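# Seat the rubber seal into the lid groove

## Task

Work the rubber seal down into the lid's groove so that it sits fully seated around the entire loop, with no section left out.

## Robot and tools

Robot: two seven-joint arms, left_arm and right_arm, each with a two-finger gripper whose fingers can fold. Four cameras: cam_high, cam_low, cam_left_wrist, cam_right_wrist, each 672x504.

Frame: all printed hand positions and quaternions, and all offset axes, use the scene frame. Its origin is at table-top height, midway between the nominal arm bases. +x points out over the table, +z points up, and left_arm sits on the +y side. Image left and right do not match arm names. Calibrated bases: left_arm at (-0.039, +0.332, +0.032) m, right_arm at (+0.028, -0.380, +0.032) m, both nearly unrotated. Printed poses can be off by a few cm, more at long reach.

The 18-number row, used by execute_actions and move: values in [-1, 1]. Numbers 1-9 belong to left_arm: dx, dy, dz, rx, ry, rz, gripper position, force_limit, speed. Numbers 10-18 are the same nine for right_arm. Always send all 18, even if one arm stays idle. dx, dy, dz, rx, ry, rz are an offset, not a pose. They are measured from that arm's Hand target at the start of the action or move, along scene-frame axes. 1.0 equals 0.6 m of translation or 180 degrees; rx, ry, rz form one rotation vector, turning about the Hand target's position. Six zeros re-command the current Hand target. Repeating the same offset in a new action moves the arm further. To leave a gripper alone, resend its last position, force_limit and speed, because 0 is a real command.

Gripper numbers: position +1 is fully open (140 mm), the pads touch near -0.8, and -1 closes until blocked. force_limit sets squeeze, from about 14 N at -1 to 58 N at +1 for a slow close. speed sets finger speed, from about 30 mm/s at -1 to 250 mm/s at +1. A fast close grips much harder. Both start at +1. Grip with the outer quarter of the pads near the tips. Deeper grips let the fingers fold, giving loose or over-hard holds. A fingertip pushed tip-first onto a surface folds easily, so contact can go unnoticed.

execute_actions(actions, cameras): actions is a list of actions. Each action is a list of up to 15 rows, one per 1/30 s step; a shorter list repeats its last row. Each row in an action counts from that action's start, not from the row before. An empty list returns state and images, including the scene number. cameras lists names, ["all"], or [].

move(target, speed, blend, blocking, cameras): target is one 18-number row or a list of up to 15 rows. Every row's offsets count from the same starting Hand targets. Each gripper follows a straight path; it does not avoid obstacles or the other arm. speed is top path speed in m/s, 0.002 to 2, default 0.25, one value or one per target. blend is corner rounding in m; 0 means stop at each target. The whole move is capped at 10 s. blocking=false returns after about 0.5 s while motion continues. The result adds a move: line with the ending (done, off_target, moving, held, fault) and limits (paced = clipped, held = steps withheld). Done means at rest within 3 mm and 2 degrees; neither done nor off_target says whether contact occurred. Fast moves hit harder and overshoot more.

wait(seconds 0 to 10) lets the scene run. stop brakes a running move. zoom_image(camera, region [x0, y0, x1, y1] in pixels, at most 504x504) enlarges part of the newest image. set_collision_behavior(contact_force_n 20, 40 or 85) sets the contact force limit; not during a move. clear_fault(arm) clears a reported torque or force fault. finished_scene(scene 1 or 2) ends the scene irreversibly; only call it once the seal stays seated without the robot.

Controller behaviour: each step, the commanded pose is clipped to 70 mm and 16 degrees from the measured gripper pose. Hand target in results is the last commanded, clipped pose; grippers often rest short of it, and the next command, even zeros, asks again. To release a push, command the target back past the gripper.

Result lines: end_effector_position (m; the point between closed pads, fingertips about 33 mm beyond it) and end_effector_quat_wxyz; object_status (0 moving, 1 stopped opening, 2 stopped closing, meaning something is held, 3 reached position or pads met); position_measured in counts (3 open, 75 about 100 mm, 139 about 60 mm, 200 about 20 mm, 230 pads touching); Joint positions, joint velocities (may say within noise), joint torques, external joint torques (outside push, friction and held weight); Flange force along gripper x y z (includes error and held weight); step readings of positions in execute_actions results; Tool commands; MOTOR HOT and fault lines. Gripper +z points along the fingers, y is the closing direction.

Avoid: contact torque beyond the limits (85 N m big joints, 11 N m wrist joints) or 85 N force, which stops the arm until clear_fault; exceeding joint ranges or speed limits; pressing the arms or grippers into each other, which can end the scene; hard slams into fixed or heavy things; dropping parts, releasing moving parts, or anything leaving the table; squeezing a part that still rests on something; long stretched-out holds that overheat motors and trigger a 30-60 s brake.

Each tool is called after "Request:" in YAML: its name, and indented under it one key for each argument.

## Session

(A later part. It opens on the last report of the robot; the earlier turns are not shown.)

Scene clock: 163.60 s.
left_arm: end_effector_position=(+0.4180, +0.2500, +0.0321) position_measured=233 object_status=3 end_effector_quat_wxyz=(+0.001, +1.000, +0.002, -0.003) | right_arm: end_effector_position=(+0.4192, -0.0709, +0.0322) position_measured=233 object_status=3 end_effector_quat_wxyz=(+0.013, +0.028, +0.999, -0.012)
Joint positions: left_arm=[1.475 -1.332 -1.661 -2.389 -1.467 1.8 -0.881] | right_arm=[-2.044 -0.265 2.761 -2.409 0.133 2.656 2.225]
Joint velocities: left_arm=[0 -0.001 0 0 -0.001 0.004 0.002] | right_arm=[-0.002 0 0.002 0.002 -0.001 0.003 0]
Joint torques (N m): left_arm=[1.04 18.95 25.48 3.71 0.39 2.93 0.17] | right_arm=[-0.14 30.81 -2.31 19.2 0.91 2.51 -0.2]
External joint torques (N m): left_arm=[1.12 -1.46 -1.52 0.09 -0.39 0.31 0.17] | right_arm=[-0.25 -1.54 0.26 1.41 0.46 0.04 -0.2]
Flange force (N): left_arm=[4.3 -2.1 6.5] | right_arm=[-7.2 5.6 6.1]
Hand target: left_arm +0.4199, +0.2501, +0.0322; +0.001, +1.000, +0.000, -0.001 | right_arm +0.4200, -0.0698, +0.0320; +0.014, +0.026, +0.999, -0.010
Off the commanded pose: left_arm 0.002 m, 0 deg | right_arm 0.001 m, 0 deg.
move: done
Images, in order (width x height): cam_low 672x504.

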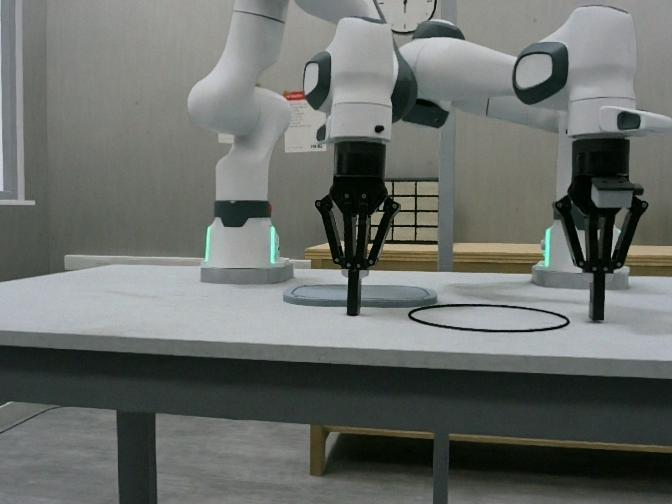

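Request:
move:
  target: [0,0,-0.008,0,0,0,-1,1,0,0,0,-0.008,0,0,0,-1,1,0]
  speed: 0.03

Request:
move:
  target: [0,0,-0.008,0,0,0,-1,1,0,0,0,-0.008,0,0,0,-1,1,0]
  speed: 0.03
  cameras: ["cam_low"]

Request:
zoom_image:
  camera: "cam_low"
  region: [300, 220, 660, 350]

Scene clock: 179.30 s.
left_arm: end_effector_position=(+0.4178, +0.2498, +0.0284) position_measured=233 object_status=3 end_effector_quat_wxyz=(+0.001, +1.000, +0.002, -0.004) | right_arm: end_effector_position=(+0.4195, -0.0708, +0.0308) position_measured=233 object_status=3 end_effector_quat_wxyz=(+0.012, +0.028, +0.999, -0.011)
Joint positions: left_arm=[1.478 -1.332 -1.67 -2.389 -1.473 1.805 -0.879] | right_arm=[-2.054 -0.269 2.77 -2.408 0.138 2.659 2.22]
Joint velocities: left_arm=[within noise] | right_arm=[-0.003 0.001 0.003 0.001 0.001 0 -0.006]
Joint torques (N m): left_arm=[1.49 18.35 23.99 3.74 -0.28 3.41 0.18] | right_arm=[0.72 24.76 -1.43 19.09 1.2 4.31 -0.1]
External joint torques (N m): left_arm=[1.49 -2.09 -2.93 0.34 -1.07 0.8 0.18] | right_arm=[0.87 -7.76 1.37 1.3 0.74 1.82 -0.1]
Flange force (N): left_arm=[6.6 -2.5 12.7] | right_arm=[-13.5 14.8 27.3]
Hand target: left_arm +0.4199, +0.2501, +0.0274; +0.001, +1.000, +0.000, -0.001 | right_arm +0.4200, -0.0698, +0.0272; +0.014, +0.026, +0.999, -0.010
Off the commanded pose: left_arm 0.002 m, 0 deg | right_arm 0.004 m, 0 deg.
move: off_target (right_arm)

Scene clock: 180.00 s.
left_arm: end_effector_position=(+0.4178, +0.2498, +0.0283) position_measured=233 object_status=3 end_effector_quat_wxyz=(+0.001, +1.000, +0.001, -0.003) | right_arm: end_effector_position=(+0.4196, -0.0709, +0.0308) position_measured=233 object_status=3 end_effector_quat_wxyz=(+0.011, +0.029, +0.999, -0.009)
Joint positions: left_arm=[1.478 -1.332 -1.67 -2.389 -1.474 1.805 -0.878] | right_arm=[-2.061 -0.269 2.775 -2.407 0.144 2.658 2.214]
Joint velocities: left_arm=[within noise] | right_arm=[-0.004 0 0.004 0.001 0.002 0 -0.005]
Joint torques (N m): left_arm=[2.91 16.55 17.41 5.05 -2.66 4.43 0.27] | right_arm=[1.23 18.63 0.33 17.86 1.51 5.98 0.04]
External joint torques (N m): left_arm=[2.88 -3.87 -9.5 1.65 -3.44 1.82 0.27] | right_arm=[1.26 -13.86 2.98 0.16 1.06 3.51 0.04]
Flange force (N): left_arm=[16.8 -4.0 37.2] | right_arm=[-18.2 21.3 48.8]
Hand target: left_arm +0.4199, +0.2501, +0.0226; +0.001, +1.000, +0.000, -0.001 | right_arm +0.4200, -0.0698, +0.0224; +0.014, +0.026, +0.999, -0.010
Off the commanded pose: left_arm 0.006 m, 0 deg | right_arm 0.008 m, 1 deg.
move: off_target (left_arm, right_arm)
Images, in order (width x height): cam_low 672x504.

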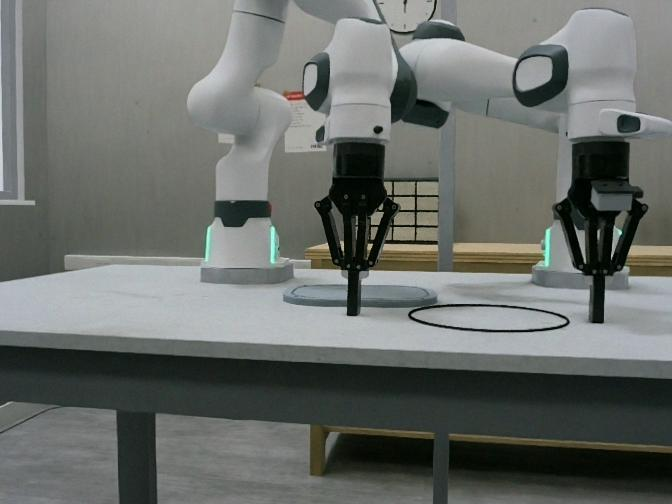

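Scaled by 1.400 from the camera's 672x504 image, which has a finer 960x720 frame.

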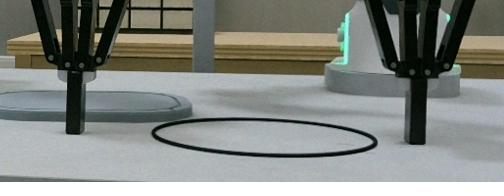

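Request:
move:
  target:
    - [0,0,0.088,0,0,0,-1,1,0,0,0,0.088,0,0,0,-1,1,0]
    - [0,-0.07,0.088,0,0,0,-0.4,1,0,-0.058,0.153,0.088,0,0,0,-0.4,1,0]
  speed: 0.15
  cameras: ["all"]

Scene clock: 186.50 s.
left_arm: end_effector_position=(+0.4205, +0.2090, +0.0757) position_measured=233 object_status=3 end_effector_quat_wxyz=(+0.001, +1.000, -0.002, +0.000) | right_arm: end_effector_position=(+0.3957, +0.0018, +0.0764) position_measured=233 object_status=3 end_effector_quat_wxyz=(+0.018, +0.002, +1.000, -0.007)
Joint positions: left_arm=[1.39 -1.314 -1.561 -2.361 -1.384 1.745 -0.978] | right_arm=[-1.936 -0.223 2.773 -2.309 0.076 2.53 2.345]
Joint velocities: left_arm=[0 0 0.001 0.001 0 0 -0.005] | right_arm=[within noise]
Joint torques (N m): left_arm=[0.33 18.79 25.87 5.4 0.95 2.58 -0.25] | right_arm=[0.06 33.07 -2.41 20.59 0.66 2.34 -0.02]
External joint torques (N m): left_arm=[0.22 -1.4 -1.45 0.15 0.15 -0.06 -0.25] | right_arm=[0.07 -0.15 -0.14 0.71 0.12 -0.16 -0.02]
Flange force (N): left_arm=[2.2 0.8 3.8] | right_arm=[-2.2 2.3 -0.1]
Hand target: left_arm +0.4199, +0.2083, +0.0754; +0.001, +1.000, +0.000, -0.001 | right_arm +0.3965, +0.0012, +0.0770; +0.018, +0.001, +1.000, -0.006 (not the last commanded pose)
Tool commands: left_gripper/position=-1.0 left_gripper/force_limit=+1.0 left_gripper/speed=+0.0 right_gripper/position=-1.0 right_gripper/force_limit=+1.0 right_gripper/speed=+0.0
Off the commanded pose: left_arm 0.001 m, 0 deg | right_arm 0.023 m, 3 deg.
move: held (right_arm; a check stopped the path); path passed 1 of 2 targets; target 2's new numbers were not sent; limits=held
pose unreachable (right arm): on one or more control steps of this call, first in action 0 (counted from 0), this arm could not follow its commanded pose, so it was not sent that pose on those steps. It may still have moved: this result reports where it is.
cause: moving toward the commanded pose would bring a part of the arm too close to another arm (a part of this arm just beyond joint 5 (forearm roll) and a part of the left arm just beyond its joint 5 (forearm roll), 11 mm apart when this arm was first held).

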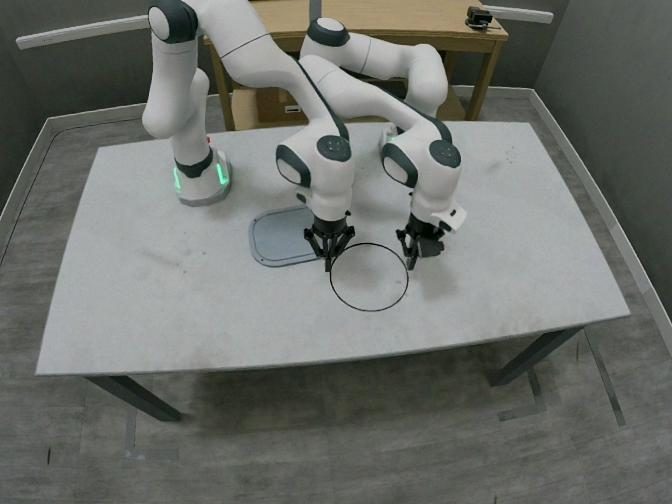

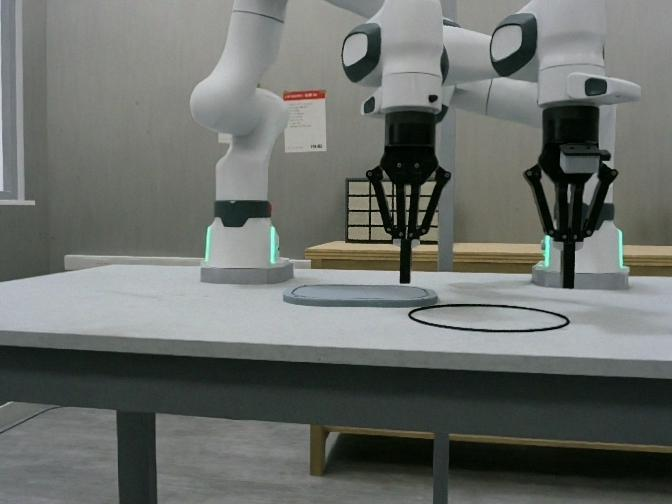

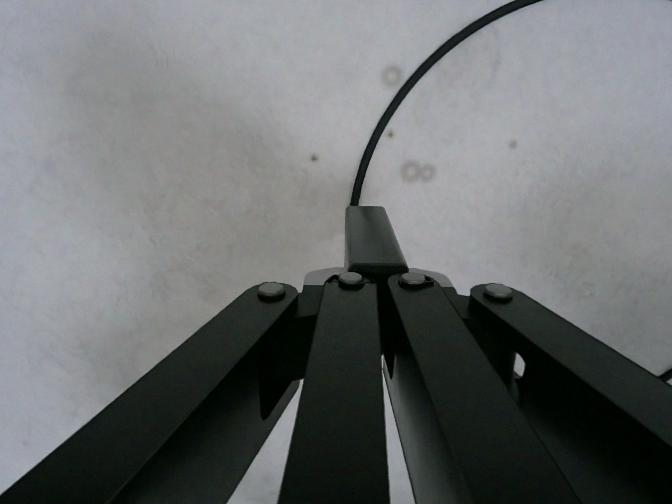

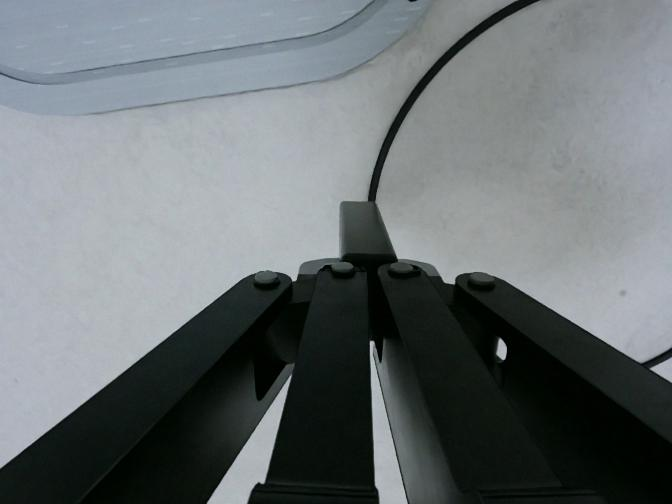

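Request:
move:
  target:
    - [0,0.005,-0.02,0,0,0,-0.45,1,0,0,0.008,-0.02,0,0,0,-0.45,1,0]
    - [0,0.005,-0.05,0,0,0,-0.45,1,0,0,0.0155,-0.05,0,0,0,-0.45,1,0]
  speed: 0.1
  cameras: ["all"]

Scene clock: 194.07 s.
left_arm: end_effector_position=(+0.4185, +0.2106, +0.0454) position_measured=186 object_status=3 end_effector_quat_wxyz=(+0.000, +1.000, +0.001, -0.003) | right_arm: end_effector_position=(+0.3959, +0.0090, +0.0470) position_measured=186 object_status=3 end_effector_quat_wxyz=(+0.018, +0.004, +1.000, -0.008)
Joint positions: left_arm=[1.408 -1.327 -1.633 -2.363 -1.437 1.781 -0.973] | right_arm=[-1.956 -0.304 2.807 -2.289 0.114 2.585 2.334]
Joint velocities: left_arm=[0.001 -0.001 0 -0.003 -0.001 0.004 0.003] | right_arm=[-0.003 -0.001 0.003 0.001 0 0.003 -0.001]
Joint torques (N m): left_arm=[1.08 19.31 25.9 3.87 0.42 2.88 0.15] | right_arm=[0.91 34.01 -1.96 20.51 0.91 2.65 -0.16]
External joint torques (N m): left_arm=[1.05 -1.41 -1.42 -0.24 -0.39 0.26 0.15] | right_arm=[0.86 -1.29 0.78 1.38 0.4 0.13 -0.16]
Flange force (N): left_arm=[3.2 -1.7 5.9] | right_arm=[-4.5 6.7 4.2]
Hand target: left_arm +0.4199, +0.2113, +0.0454; +0.001, +1.000, +0.000, -0.001 | right_arm +0.3965, +0.0105, +0.0470; +0.018, +0.001, +1.000, -0.006
Off the commanded pose: left_arm 0.002 m, 0 deg | right_arm 0.002 m, 0 deg.
move: done

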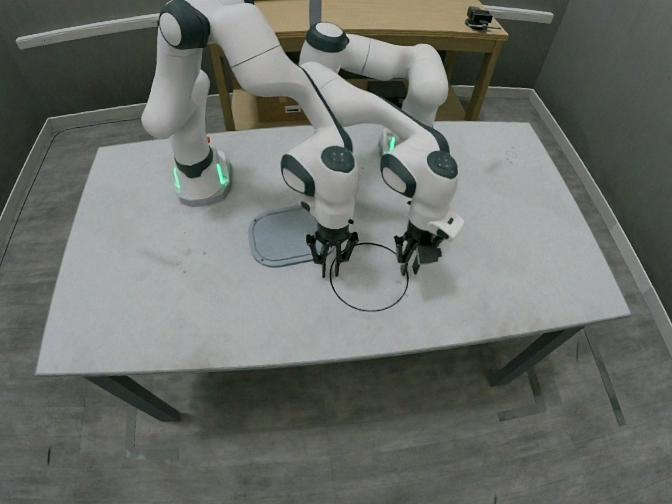

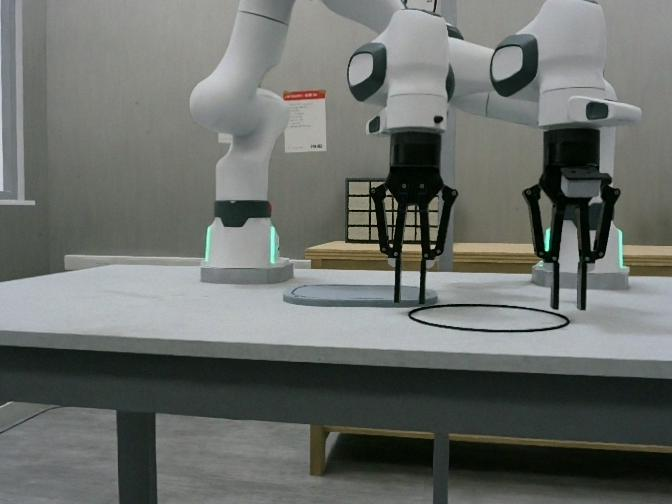

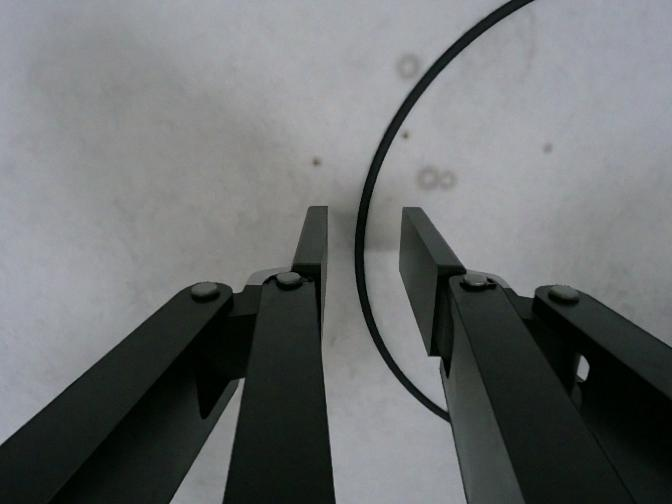

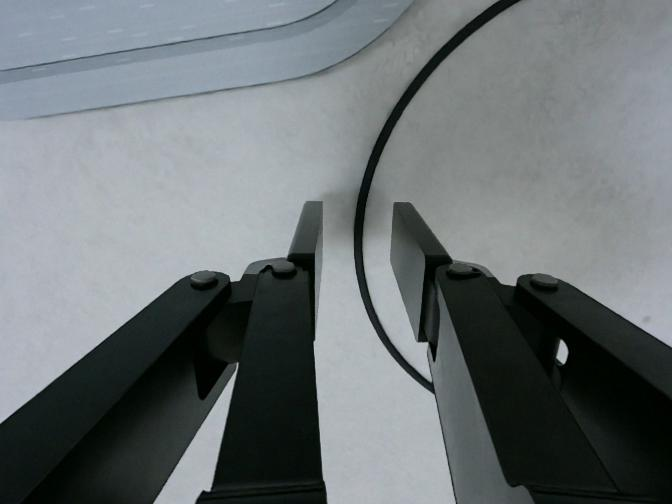

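Beautiful. Lower and grip gently.

Request:
move:
  target:
    - [0,0,-0.023,0,0,0,-0.45,-1,-1,0,0.002,-0.022,0,0,0,-0.45,-1,-1]
    - [0,0,-0.0235,0,0,0,-1,-0.3,-1,0,0.002,-0.0225,0,0,0,-1,-0.3,-1]
  speed: 0.05
  cameras: ["all"]

Scene clock: 197.70 s.
left_arm: end_effector_position=(+0.4185, +0.2107, +0.0449) position_measured=186 object_status=3 end_effector_quat_wxyz=(+0.000, +1.000, +0.001, -0.003) | right_arm: end_effector_position=(+0.3961, +0.0093, +0.0464) position_measured=186 object_status=3 end_effector_quat_wxyz=(+0.018, +0.003, +1.000, -0.008)
Joint positions: left_arm=[1.408 -1.327 -1.634 -2.363 -1.438 1.782 -0.972] | right_arm=[-1.957 -0.305 2.809 -2.289 0.115 2.587 2.333]
Joint torques (N m): left_arm=[0.54 19.43 26.45 3.86 0.95 2.73 -0.06] | right_arm=[0.53 34.52 -2.96 20.04 0.64 2.35 0.03]
External joint torques (N m): left_arm=[0.4 -1.23 -0.92 -0.26 0.15 0.09 -0.06] | right_arm=[0.59 -0.74 -0.11 1.02 0.12 -0.15 0.03]
Flange force (N): left_arm=[1.1 -0.4 2.9] | right_arm=[-2.8 4.5 1.2]
Hand target: left_arm +0.4186, +0.2107, +0.0452; +0.000, +1.000, +0.001, -0.003 (not the last commanded pose) | right_arm +0.3962, +0.0094, +0.0467; +0.018, +0.003, +1.000, -0.008 (not the last commanded pose)
Tool commands: left_gripper/position=-0.45 left_gripper/force_limit=-1.0 left_gripper/speed=-1.0 right_gripper/position=-0.45 right_gripper/force_limit=-1.0 right_gripper/speed=-1.0
Off the commanded pose: left_arm 0.014 m, 0 deg | right_arm 0.013 m, 0 deg.
move: held (left_arm, right_arm; a check stopped the path); path passed 0 of 2 targets; target 2's new numbers were not sent; limits=held
pose unreachable (left arm): on one or more control steps of this call, first in action 0 (counted from 0), this arm could not follow its commanded pose, so it was not sent that pose on those steps. It may still have moved: this result reports where it is.
cause: moving toward the commanded pose would bring a part of the arm too close to another arm (a part of this arm just beyond joint 5 (forearm roll) and a part of the right arm just beyond its joint 5 (forearm roll), along the way the arms are being sent, or toward where that arm still pushes).
pose unreachable (right arm): on one or more control steps of this call, first in action 0 (counted from 0), this arm could not follow its commanded pose, so it was not sent that pose on those steps. It may still have moved: this result reports where it is.
cause: moving toward the commanded pose would bring a part of the arm too close to another arm (a part of this arm just beyond joint 5 (forearm roll) and a part of the left arm just beyond its joint 5 (forearm roll), at the place that arm was heading or pushing toward when its own hold began).

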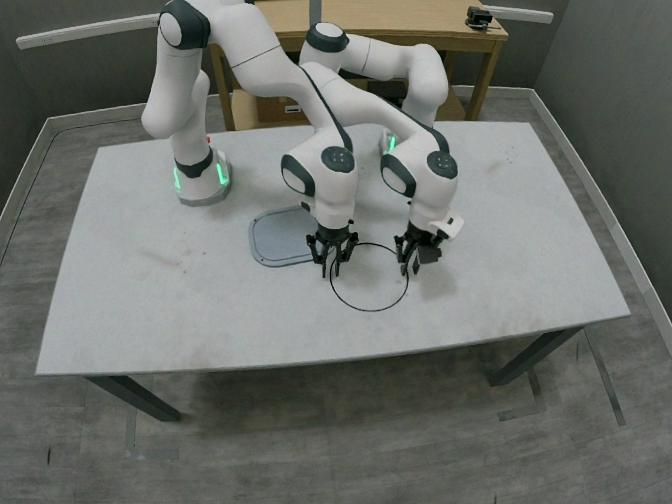

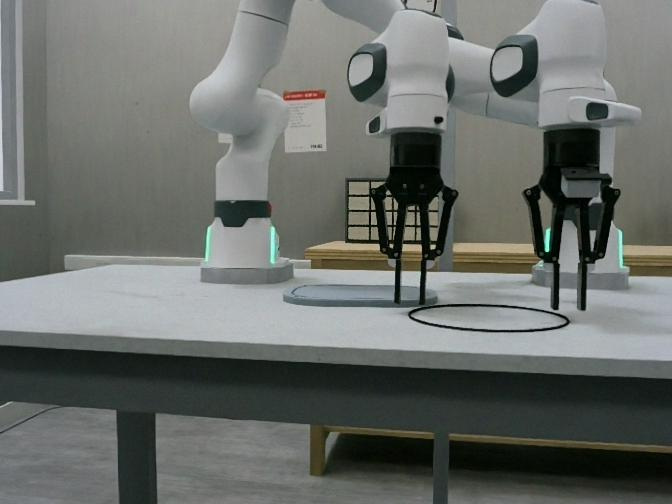

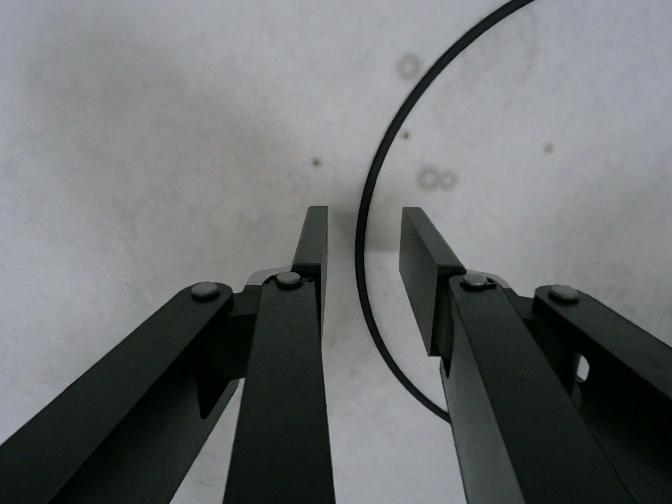

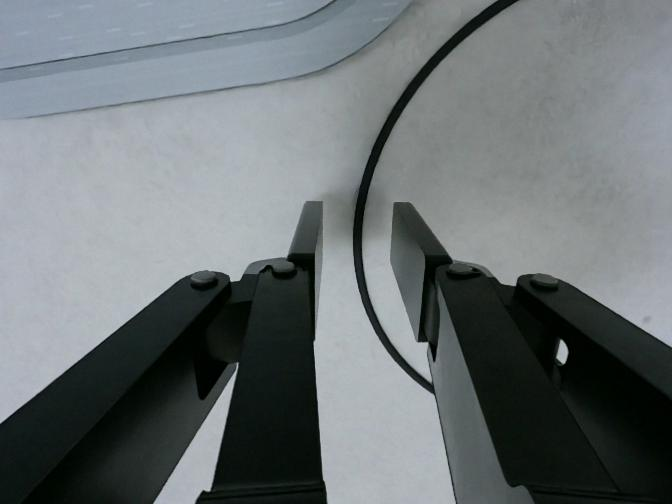

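Request:
move:
  target:
    - [0,0.0117,0.03,-0.0667,0,0,-0.5,-1,-1,0,-0.0117,0.03,0.0667,0,0,-0.5,-1,-1]
    - [0.001,0.0117,-0.019,-0.0667,0,0,-0.5,-1,-1,0,-0.0097,-0.017,0.0667,0,0,-0.5,-1,-1]
  speed: 0.08
  cameras: ["all"]

Scene clock: 208.90 s.
left_arm: end_effector_position=(+0.4174, +0.2175, +0.0338) position_measured=192 object_status=3 end_effector_quat_wxyz=(+0.105, +0.994, +0.002, -0.005) | right_arm: end_effector_position=(+0.3959, +0.0025, +0.0368) position_measured=192 object_status=3 end_effector_quat_wxyz=(+0.017, +0.009, +0.995, +0.095)
Joint positions: left_arm=[1.549 -1.183 -1.676 -2.4 -1.524 1.77 -0.79] | right_arm=[-2.034 -0.264 2.866 -2.432 0.55 2.806 1.91]
Joint velocities: left_arm=[within noise] | right_arm=[0 0.001 0 0 0 0 -0.005]
Joint torques (N m): left_arm=[1.1 18.54 24.17 6.31 0.06 2.47 0.21] | right_arm=[0.86 31.4 -2.12 19.12 0.64 2.66 -0.27]
External joint torques (N m): left_arm=[1.07 -1.64 -1.38 0.1 -0.4 0.29 0.19] | right_arm=[0.86 -1.59 -0.02 1.4 0.54 0.02 -0.28]
Flange force (N): left_arm=[4.9 -3.2 6.5] | right_arm=[-4.9 4.1 7.6]
Hand target: left_arm +0.4192, +0.2177, +0.0338; +0.105, +0.994, +0.001, -0.003 | right_arm +0.3962, +0.0036, +0.0365; +0.018, +0.005, +0.995, +0.097
Off the commanded pose: left_arm 0.002 m, 0 deg | right_arm 0.001 m, 0 deg.
joint sent to its limit (right arm) — joint 3 (upper arm roll), upper limit. The joint targets still meet the commanded pose.
move: done

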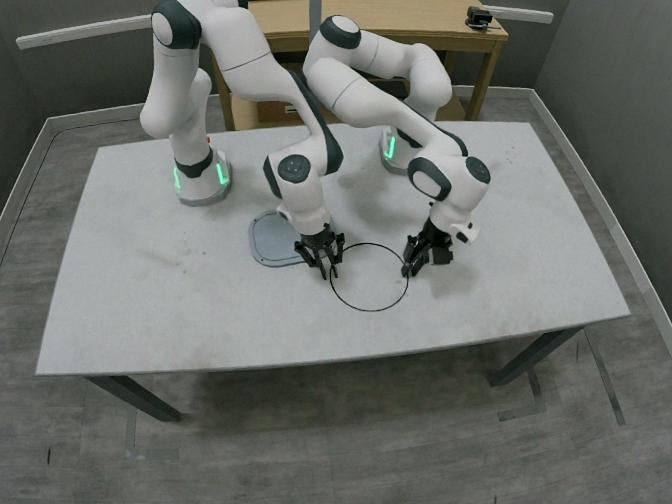

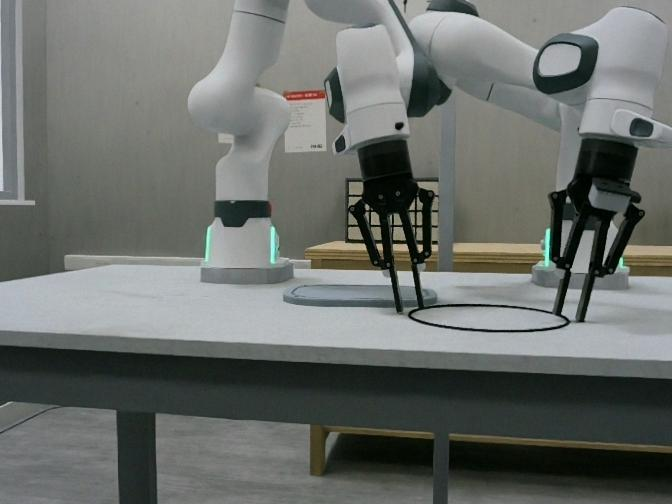

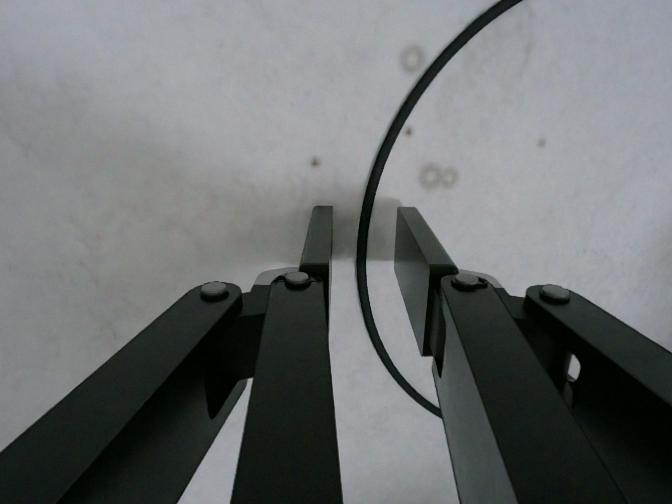

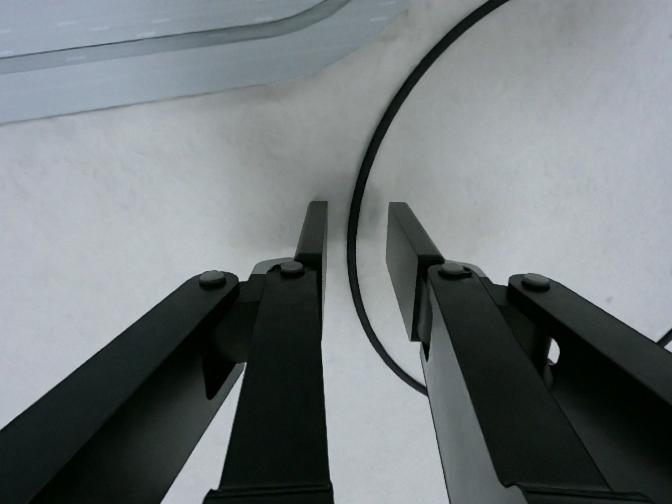

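Request:
move:
  target:
    - [0,0,-0.004,0,0,0,-0.6,-1,-1,0,0,-0.004,0,0,0,-0.6,-1,-1]
    - [0,0,-0.006,0,0,0,-1,-0.3,-1,0,0,-0.006,0,0,0,-1,-0.3,-1]
  speed: 0.03
  cameras: ["cam_low","cam_left_wrist","cam_right_wrist"]

Request:
wait:
  seconds: 1

Scene clock: 214.90 s.
left_arm: end_effector_position=(+0.4183, +0.2173, +0.0315) position_measured=226 object_status=0 end_effector_quat_wxyz=(+0.105, +0.994, +0.002, -0.004) | right_arm: end_effector_position=(+0.3959, +0.0025, +0.0332) position_measured=227 object_status=0 end_effector_quat_wxyz=(+0.017, +0.008, +0.995, +0.096)
Joint positions: left_arm=[1.553 -1.183 -1.683 -2.398 -1.53 1.774 -0.786] | right_arm=[-2.031 -0.274 2.866 -2.429 0.571 2.812 1.892]
Joint torques (N m): left_arm=[1.39 17.6 22.43 5.65 -0.14 2.97 0.08] | right_arm=[0.86 31.62 -2.22 19.07 0.63 2.67 -0.17]
External joint torques (N m): left_arm=[1.41 -2.64 -3 -0.51 -0.6 0.81 0.05] | right_arm=[0.93 -1.6 0.03 1.47 0.54 0.03 -0.19]
Flange force (N): left_arm=[5.3 -4.5 12.2] | right_arm=[-4.7 4.5 7.6]
Hand target: left_arm +0.4192, +0.2177, +0.0302; +0.105, +0.994, +0.001, -0.003 | right_arm +0.3962, +0.0036, +0.0329; +0.018, +0.005, +0.995, +0.097
Off the commanded pose: left_arm 0.002 m, 0 deg | right_arm 0.001 m, 0 deg.
joint sent to its limit (right arm) — joint 3 (upper arm roll), upper limit. The joint targets still meet the commanded pose.
move: done
Images, in order (width x height): cam_low 672x504, cam_left_wrist 672x504, cam_right_wrist 672x504.

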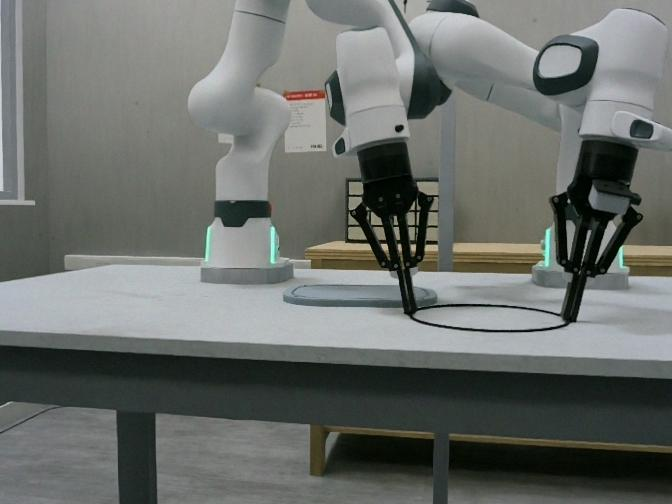

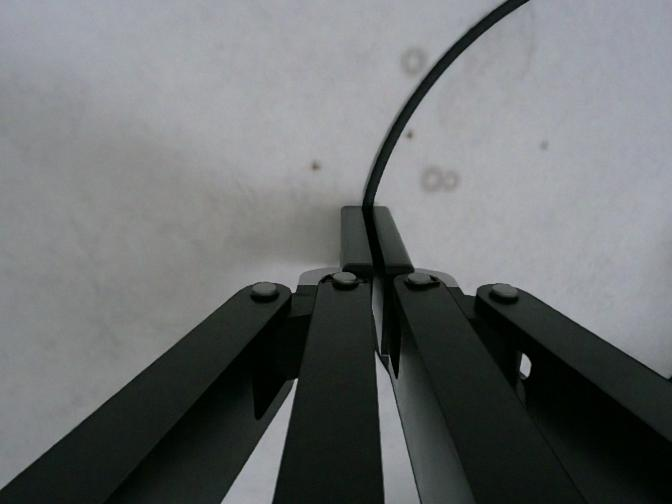

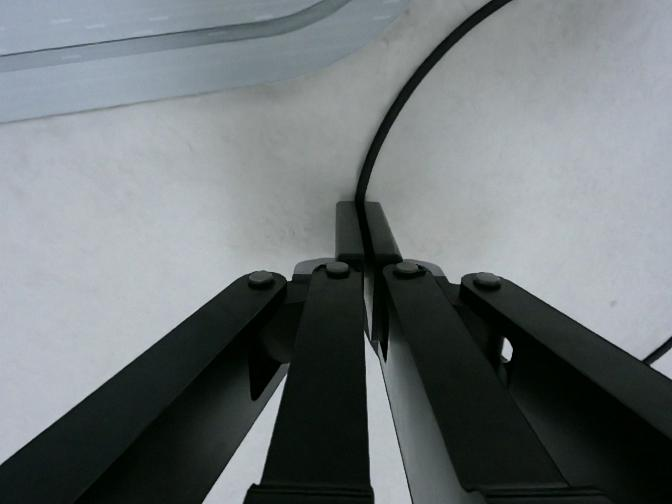

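Scene clock: 215.90 s.
left_arm: end_effector_position=(+0.4183, +0.2173, +0.0315) position_measured=226 object_status=2 end_effector_quat_wxyz=(+0.105, +0.994, +0.002, -0.004) | right_arm: end_effector_position=(+0.3959, +0.0025, +0.0332) position_measured=227 object_status=2 end_effector_quat_wxyz=(+0.017, +0.008, +0.995, +0.096)
Joint positions: left_arm=[1.553 -1.183 -1.683 -2.398 -1.53 1.774 -0.786] | right_arm=[-2.031 -0.274 2.866 -2.429 0.571 2.812 1.891]
Joint torques (N m): left_arm=[1.44 17.53 22.38 5.58 -0.14 2.94 0.18] | right_arm=[0.84 31.59 -2.24 19.04 0.6 2.67 -0.17]
External joint torques (N m): left_arm=[1.54 -2.73 -3.06 -0.59 -0.6 0.79 0.16] | right_arm=[0.9 -1.66 0.01 1.43 0.51 0.02 -0.19]
Flange force (N): left_arm=[5.5 -5.1 12.5] | right_arm=[-4.7 4.4 7.6]
Hand target: left_arm +0.4192, +0.2177, +0.0302; +0.105, +0.994, +0.001, -0.003 | right_arm +0.3962, +0.0036, +0.0329; +0.018, +0.005, +0.995, +0.097
Tool commands: left_gripper/position=-1.0 left_gripper/force_limit=-0.3 left_gripper/speed=-1.0 right_gripper/position=-1.0 right_gripper/force_limit=-0.3 right_gripper/speed=-1.0
Off the commanded pose: left_arm 0.002 m, 0 deg | right_arm 0.001 m, 0 deg.
wait: 1.00 s; at rest by 0.17 s

Request:
move:
  target: [0,0,0.11,0,0,0,-1,-0.3,-1,0,0,0.11,0,0,0,-1,-0.3,-1]
  speed: 0.1
  cameras: ["all"]

Scene clock: 221.80 s.
left_arm: end_effector_position=(+0.4200, +0.2183, +0.0958) position_measured=226 object_status=2 end_effector_quat_wxyz=(+0.105, +0.994, +0.000, -0.001) | right_arm: end_effector_position=(+0.3964, +0.0039, +0.0985) position_measured=227 object_status=2 end_effector_quat_wxyz=(+0.018, +0.003, +0.995, +0.098)
Joint positions: left_arm=[1.494 -1.151 -1.519 -2.399 -1.402 1.7 -0.827] | right_arm=[-1.952 -0.104 2.751 -2.449 0.348 2.688 2.064]
Joint velocities: left_arm=[within noise] | right_arm=[-0.001 0.002 -0.001 0.001 0.001 0.001 0.005]
Joint torques (N m): left_arm=[-0.02 17.1 24.83 8.8 1.05 2.1 -0.21] | right_arm=[0.91 28.69 -1.68 21.17 -0.01 2.38 0.38]
External joint torques (N m): left_arm=[-0.02 -1.16 -0.44 0.01 0.63 -0.1 -0.23] | right_arm=[0.81 -0.36 -0.67 1.27 -0.31 -0.33 0.36]
Flange force (N): left_arm=[0.5 0.5 0.1] | right_arm=[-2.4 4.5 -1.9]
Hand target: left_arm +0.4192, +0.2177, +0.0962; +0.105, +0.994, +0.001, -0.003 | right_arm +0.3962, +0.0036, +0.0989; +0.018, +0.005, +0.995, +0.097
Off the commanded pose: left_arm 0.001 m, 0 deg | right_arm 0.001 m, 0 deg.
move: done

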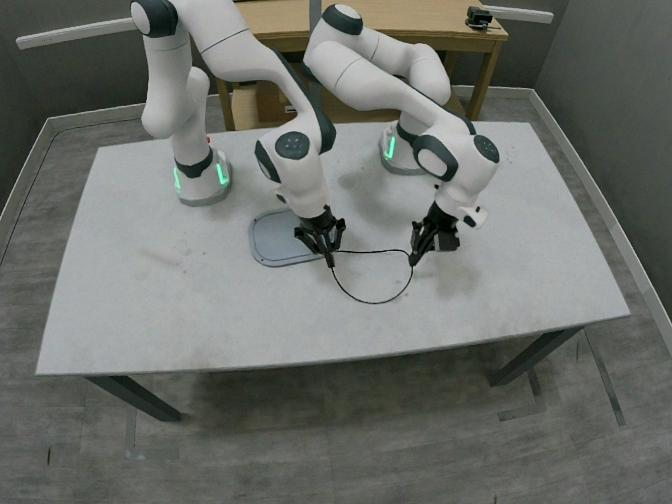

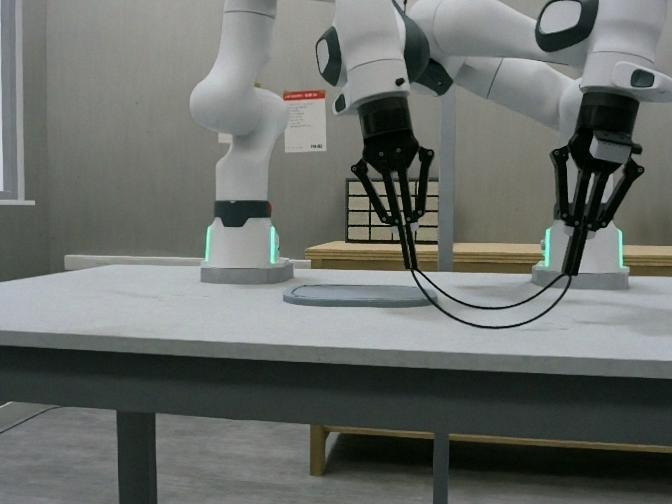

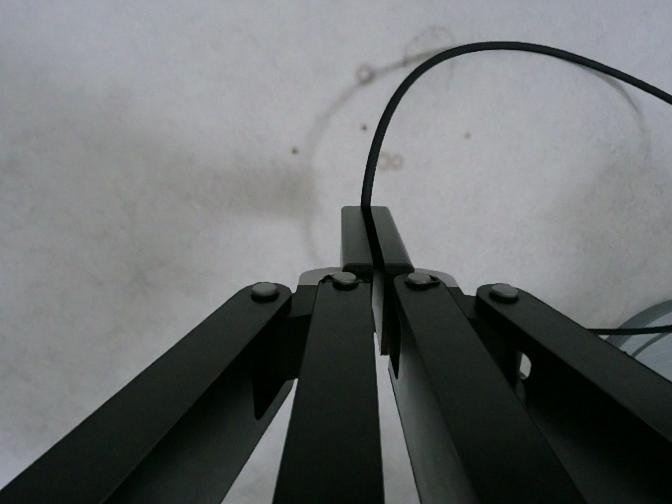

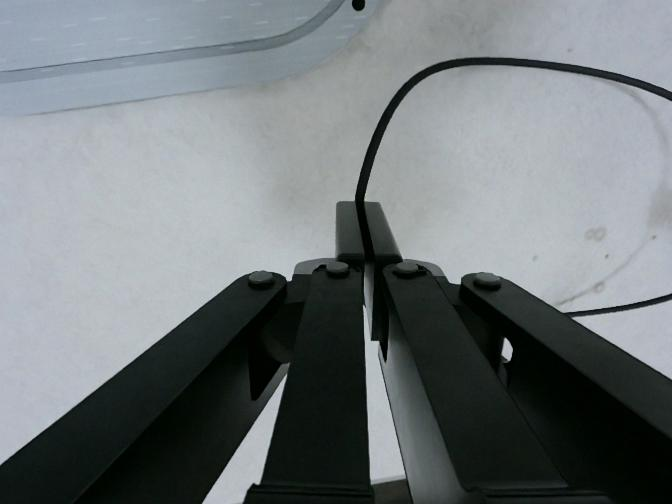

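Request:
move:
  target: [-0.298,-0.327,0.045,0,0,0.035,-1,-0.3,-1,-0.275,-0.332,0.045,0,0,0.035,-1,-0.3,-1]
  speed: 0.12
  cameras: ["all"]

Scene clock: 231.73 s.
left_arm: end_effector_position=(+0.2401, +0.0222, +0.1227) position_measured=226 object_status=2 end_effector_quat_wxyz=(+0.103, +0.993, +0.052, +0.002) | right_arm: end_effector_position=(+0.2330, -0.1941, +0.1267) position_measured=227 object_status=2 end_effector_quat_wxyz=(-0.051, -0.058, +0.995, +0.060)
Joint positions: left_arm=[0.605 -1.318 -1.351 -2.678 -1.471 1.684 -1.508] | right_arm=[-2.2 0.714 2.717 -3.042 -0.164 2.34 2.171]
Joint velocities: left_arm=[within noise] | right_arm=[-0.002 -0.001 0 0 -0.001 0 0.005]
Joint torques (N m): left_arm=[-0.02 12.58 21.37 7.37 0.15 2.63 -0.24] | right_arm=[0.85 4.79 3.45 21.27 0.34 2.05 0.42]
External joint torques (N m): left_arm=[0.05 -1.11 -0.63 -0.56 -0.23 0.1 -0.26] | right_arm=[0.86 0.38 -0.27 0.54 -0.3 -0.35 0.41]
Flange force (N): left_arm=[-2.0 -0.6 2.6] | right_arm=[0.6 1.9 -2.7]
Hand target: left_arm +0.2404, +0.0215, +0.1232; +0.105, +0.993, +0.055, +0.003 | right_arm +0.2312, -0.1956, +0.1259; +0.012, -0.049, +0.994, +0.097
Off the commanded pose: left_arm 0.001 m, 0 deg | right_arm 0.003 m, 9 deg.
joint sent to its limit (right arm) — joint 4 (elbow), lower limit, where the elbow is as bent as it goes. The joint targets are off in orientation, not in position.
move: off_target (right_arm)

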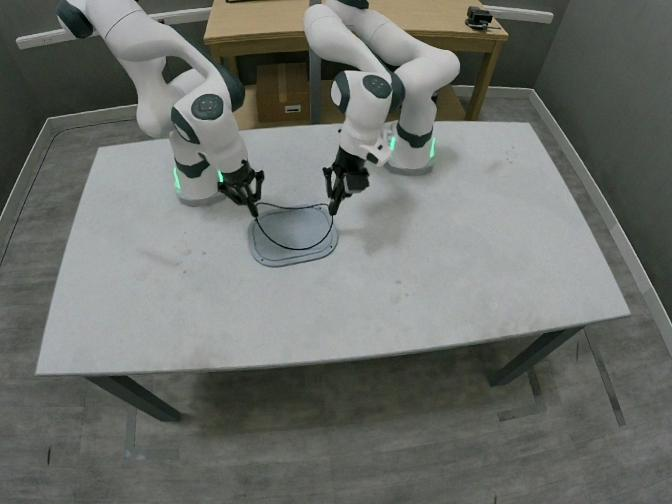

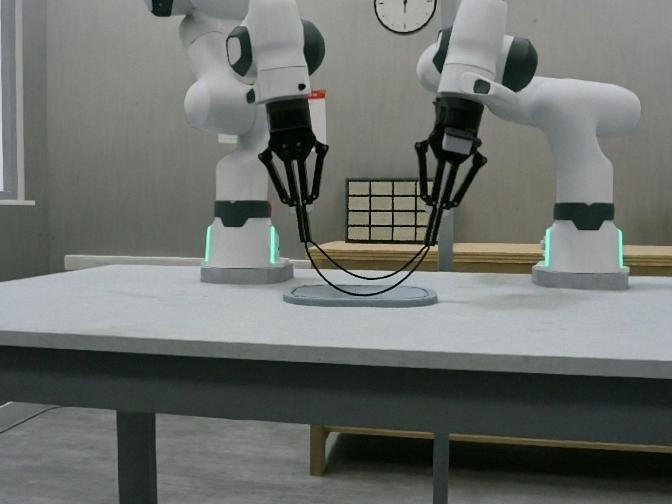

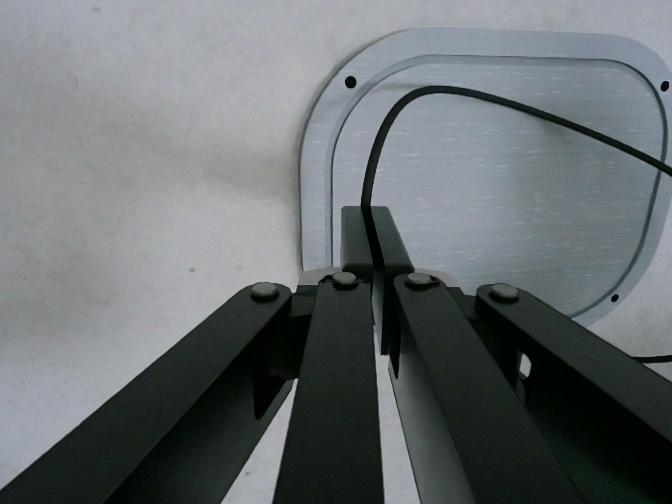

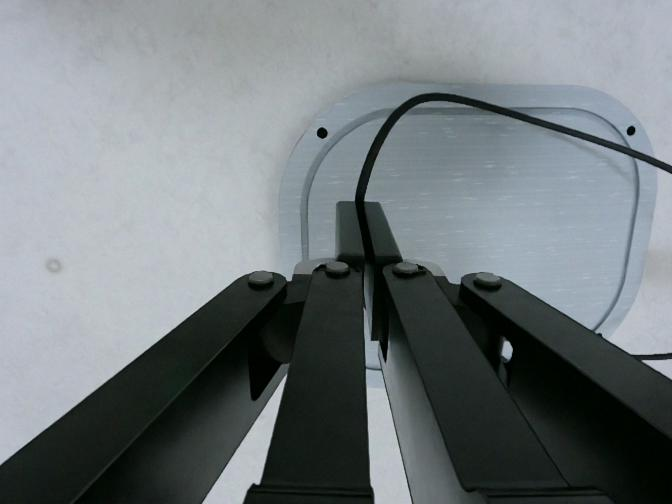

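Request:
move:
  target: [0,0,-0.095,0,0,0,-1,-0.3,-1,0.005,-0.03,-0.095,0,0,0,-1,-0.3,-1]
  speed: 0.06
  cameras: ["all"]

Scene clock: 252.53 s.
left_arm: end_effector_position=(+0.2388, +0.0213, +0.0661) position_measured=226 object_status=2 end_effector_quat_wxyz=(+0.104, +0.993, +0.056, +0.001) | right_arm: end_effector_position=(+0.2371, -0.2043, +0.0724) position_measured=227 object_status=2 end_effector_quat_wxyz=(-0.052, -0.089, +0.991, +0.089)
Joint positions: left_arm=[0.631 -1.32 -1.526 -2.692 -1.63 1.752 -1.477] | right_arm=[-1.761 0.86 1.897 -3.042 -0.932 2.353 2.478]
Joint torques (N m): left_arm=[1.08 13.31 20.9 4.41 -0.01 2.8 0.2] | right_arm=[1.05 -5.44 11.04 11.88 0.83 2.46 0.08]
External joint torques (N m): left_arm=[1.03 -1.2 -1.33 -0.16 -0.43 0.3 0.18] | right_arm=[1.09 -1.15 0.13 0.91 0.13 -0.2 0.06]
Flange force (N): left_arm=[4.2 -0.5 6.7] | right_arm=[-9.0 6.4 6.3]
Hand target: left_arm +0.2404, +0.0215, +0.0662; +0.105, +0.993, +0.055, +0.003 | right_arm +0.2371, -0.2050, +0.0720; -0.053, -0.090, +0.991, +0.087 (not the last commanded pose)
Off the commanded pose: left_arm 0.002 m, 0 deg | right_arm 0.010 m, 9 deg.
move: held (right_arm; a check stopped the path); limits=held
pose unreachable (right arm): on one or more control steps of this call, first in action 0 (counted from 0), this arm could not follow its commanded pose, so it was not sent that pose on those steps. It may still have moved: this result reports where it is.
cause: moving toward the commanded pose would bring two parts of the arm too close to each other (joints 3 (upper arm roll) to 5 (forearm roll) lie between them).

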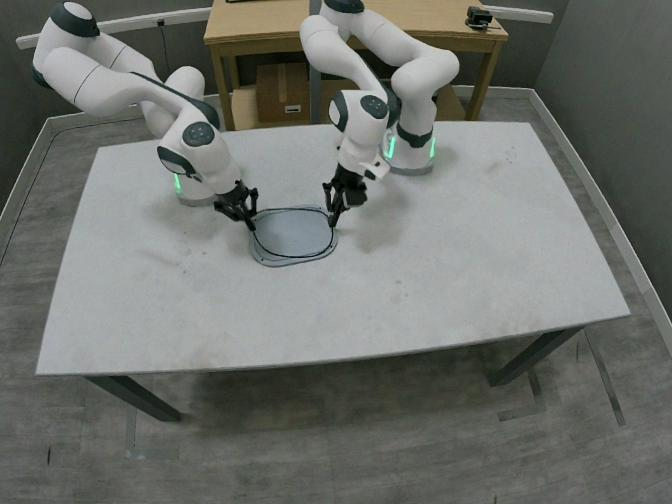

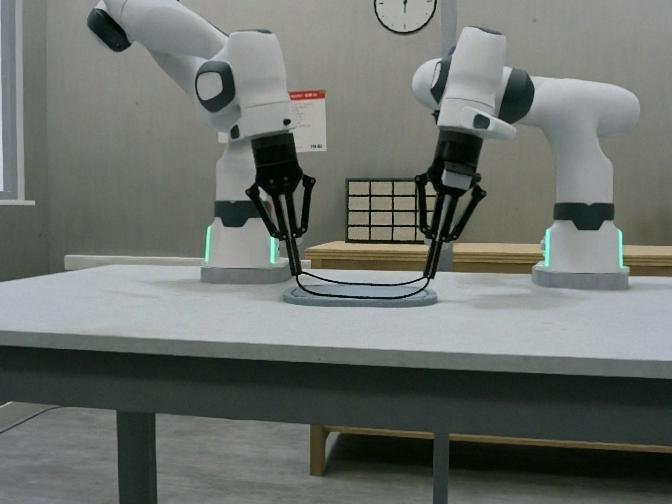

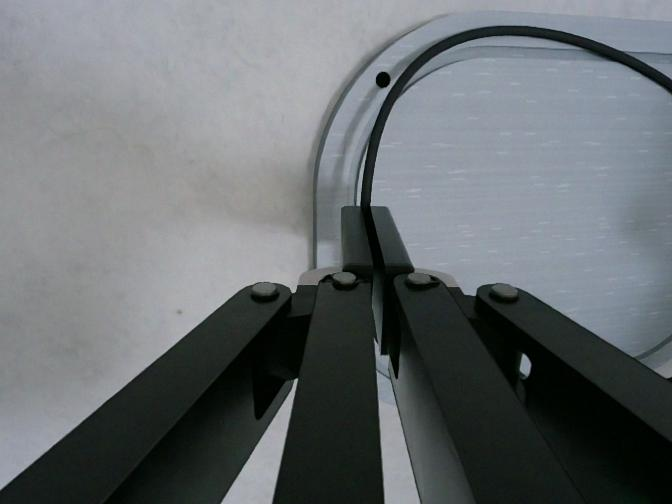

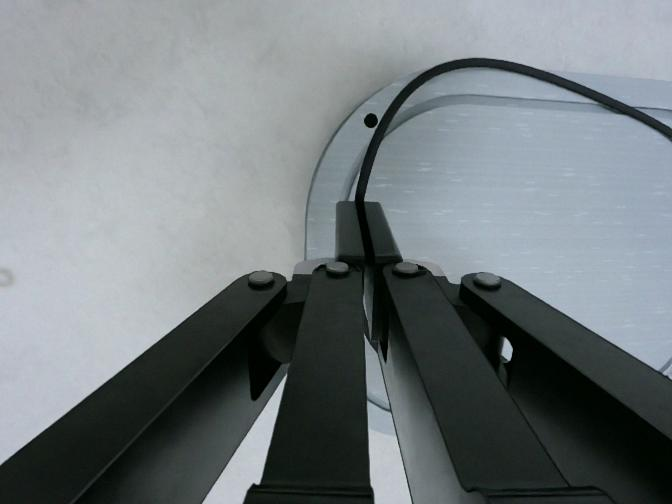

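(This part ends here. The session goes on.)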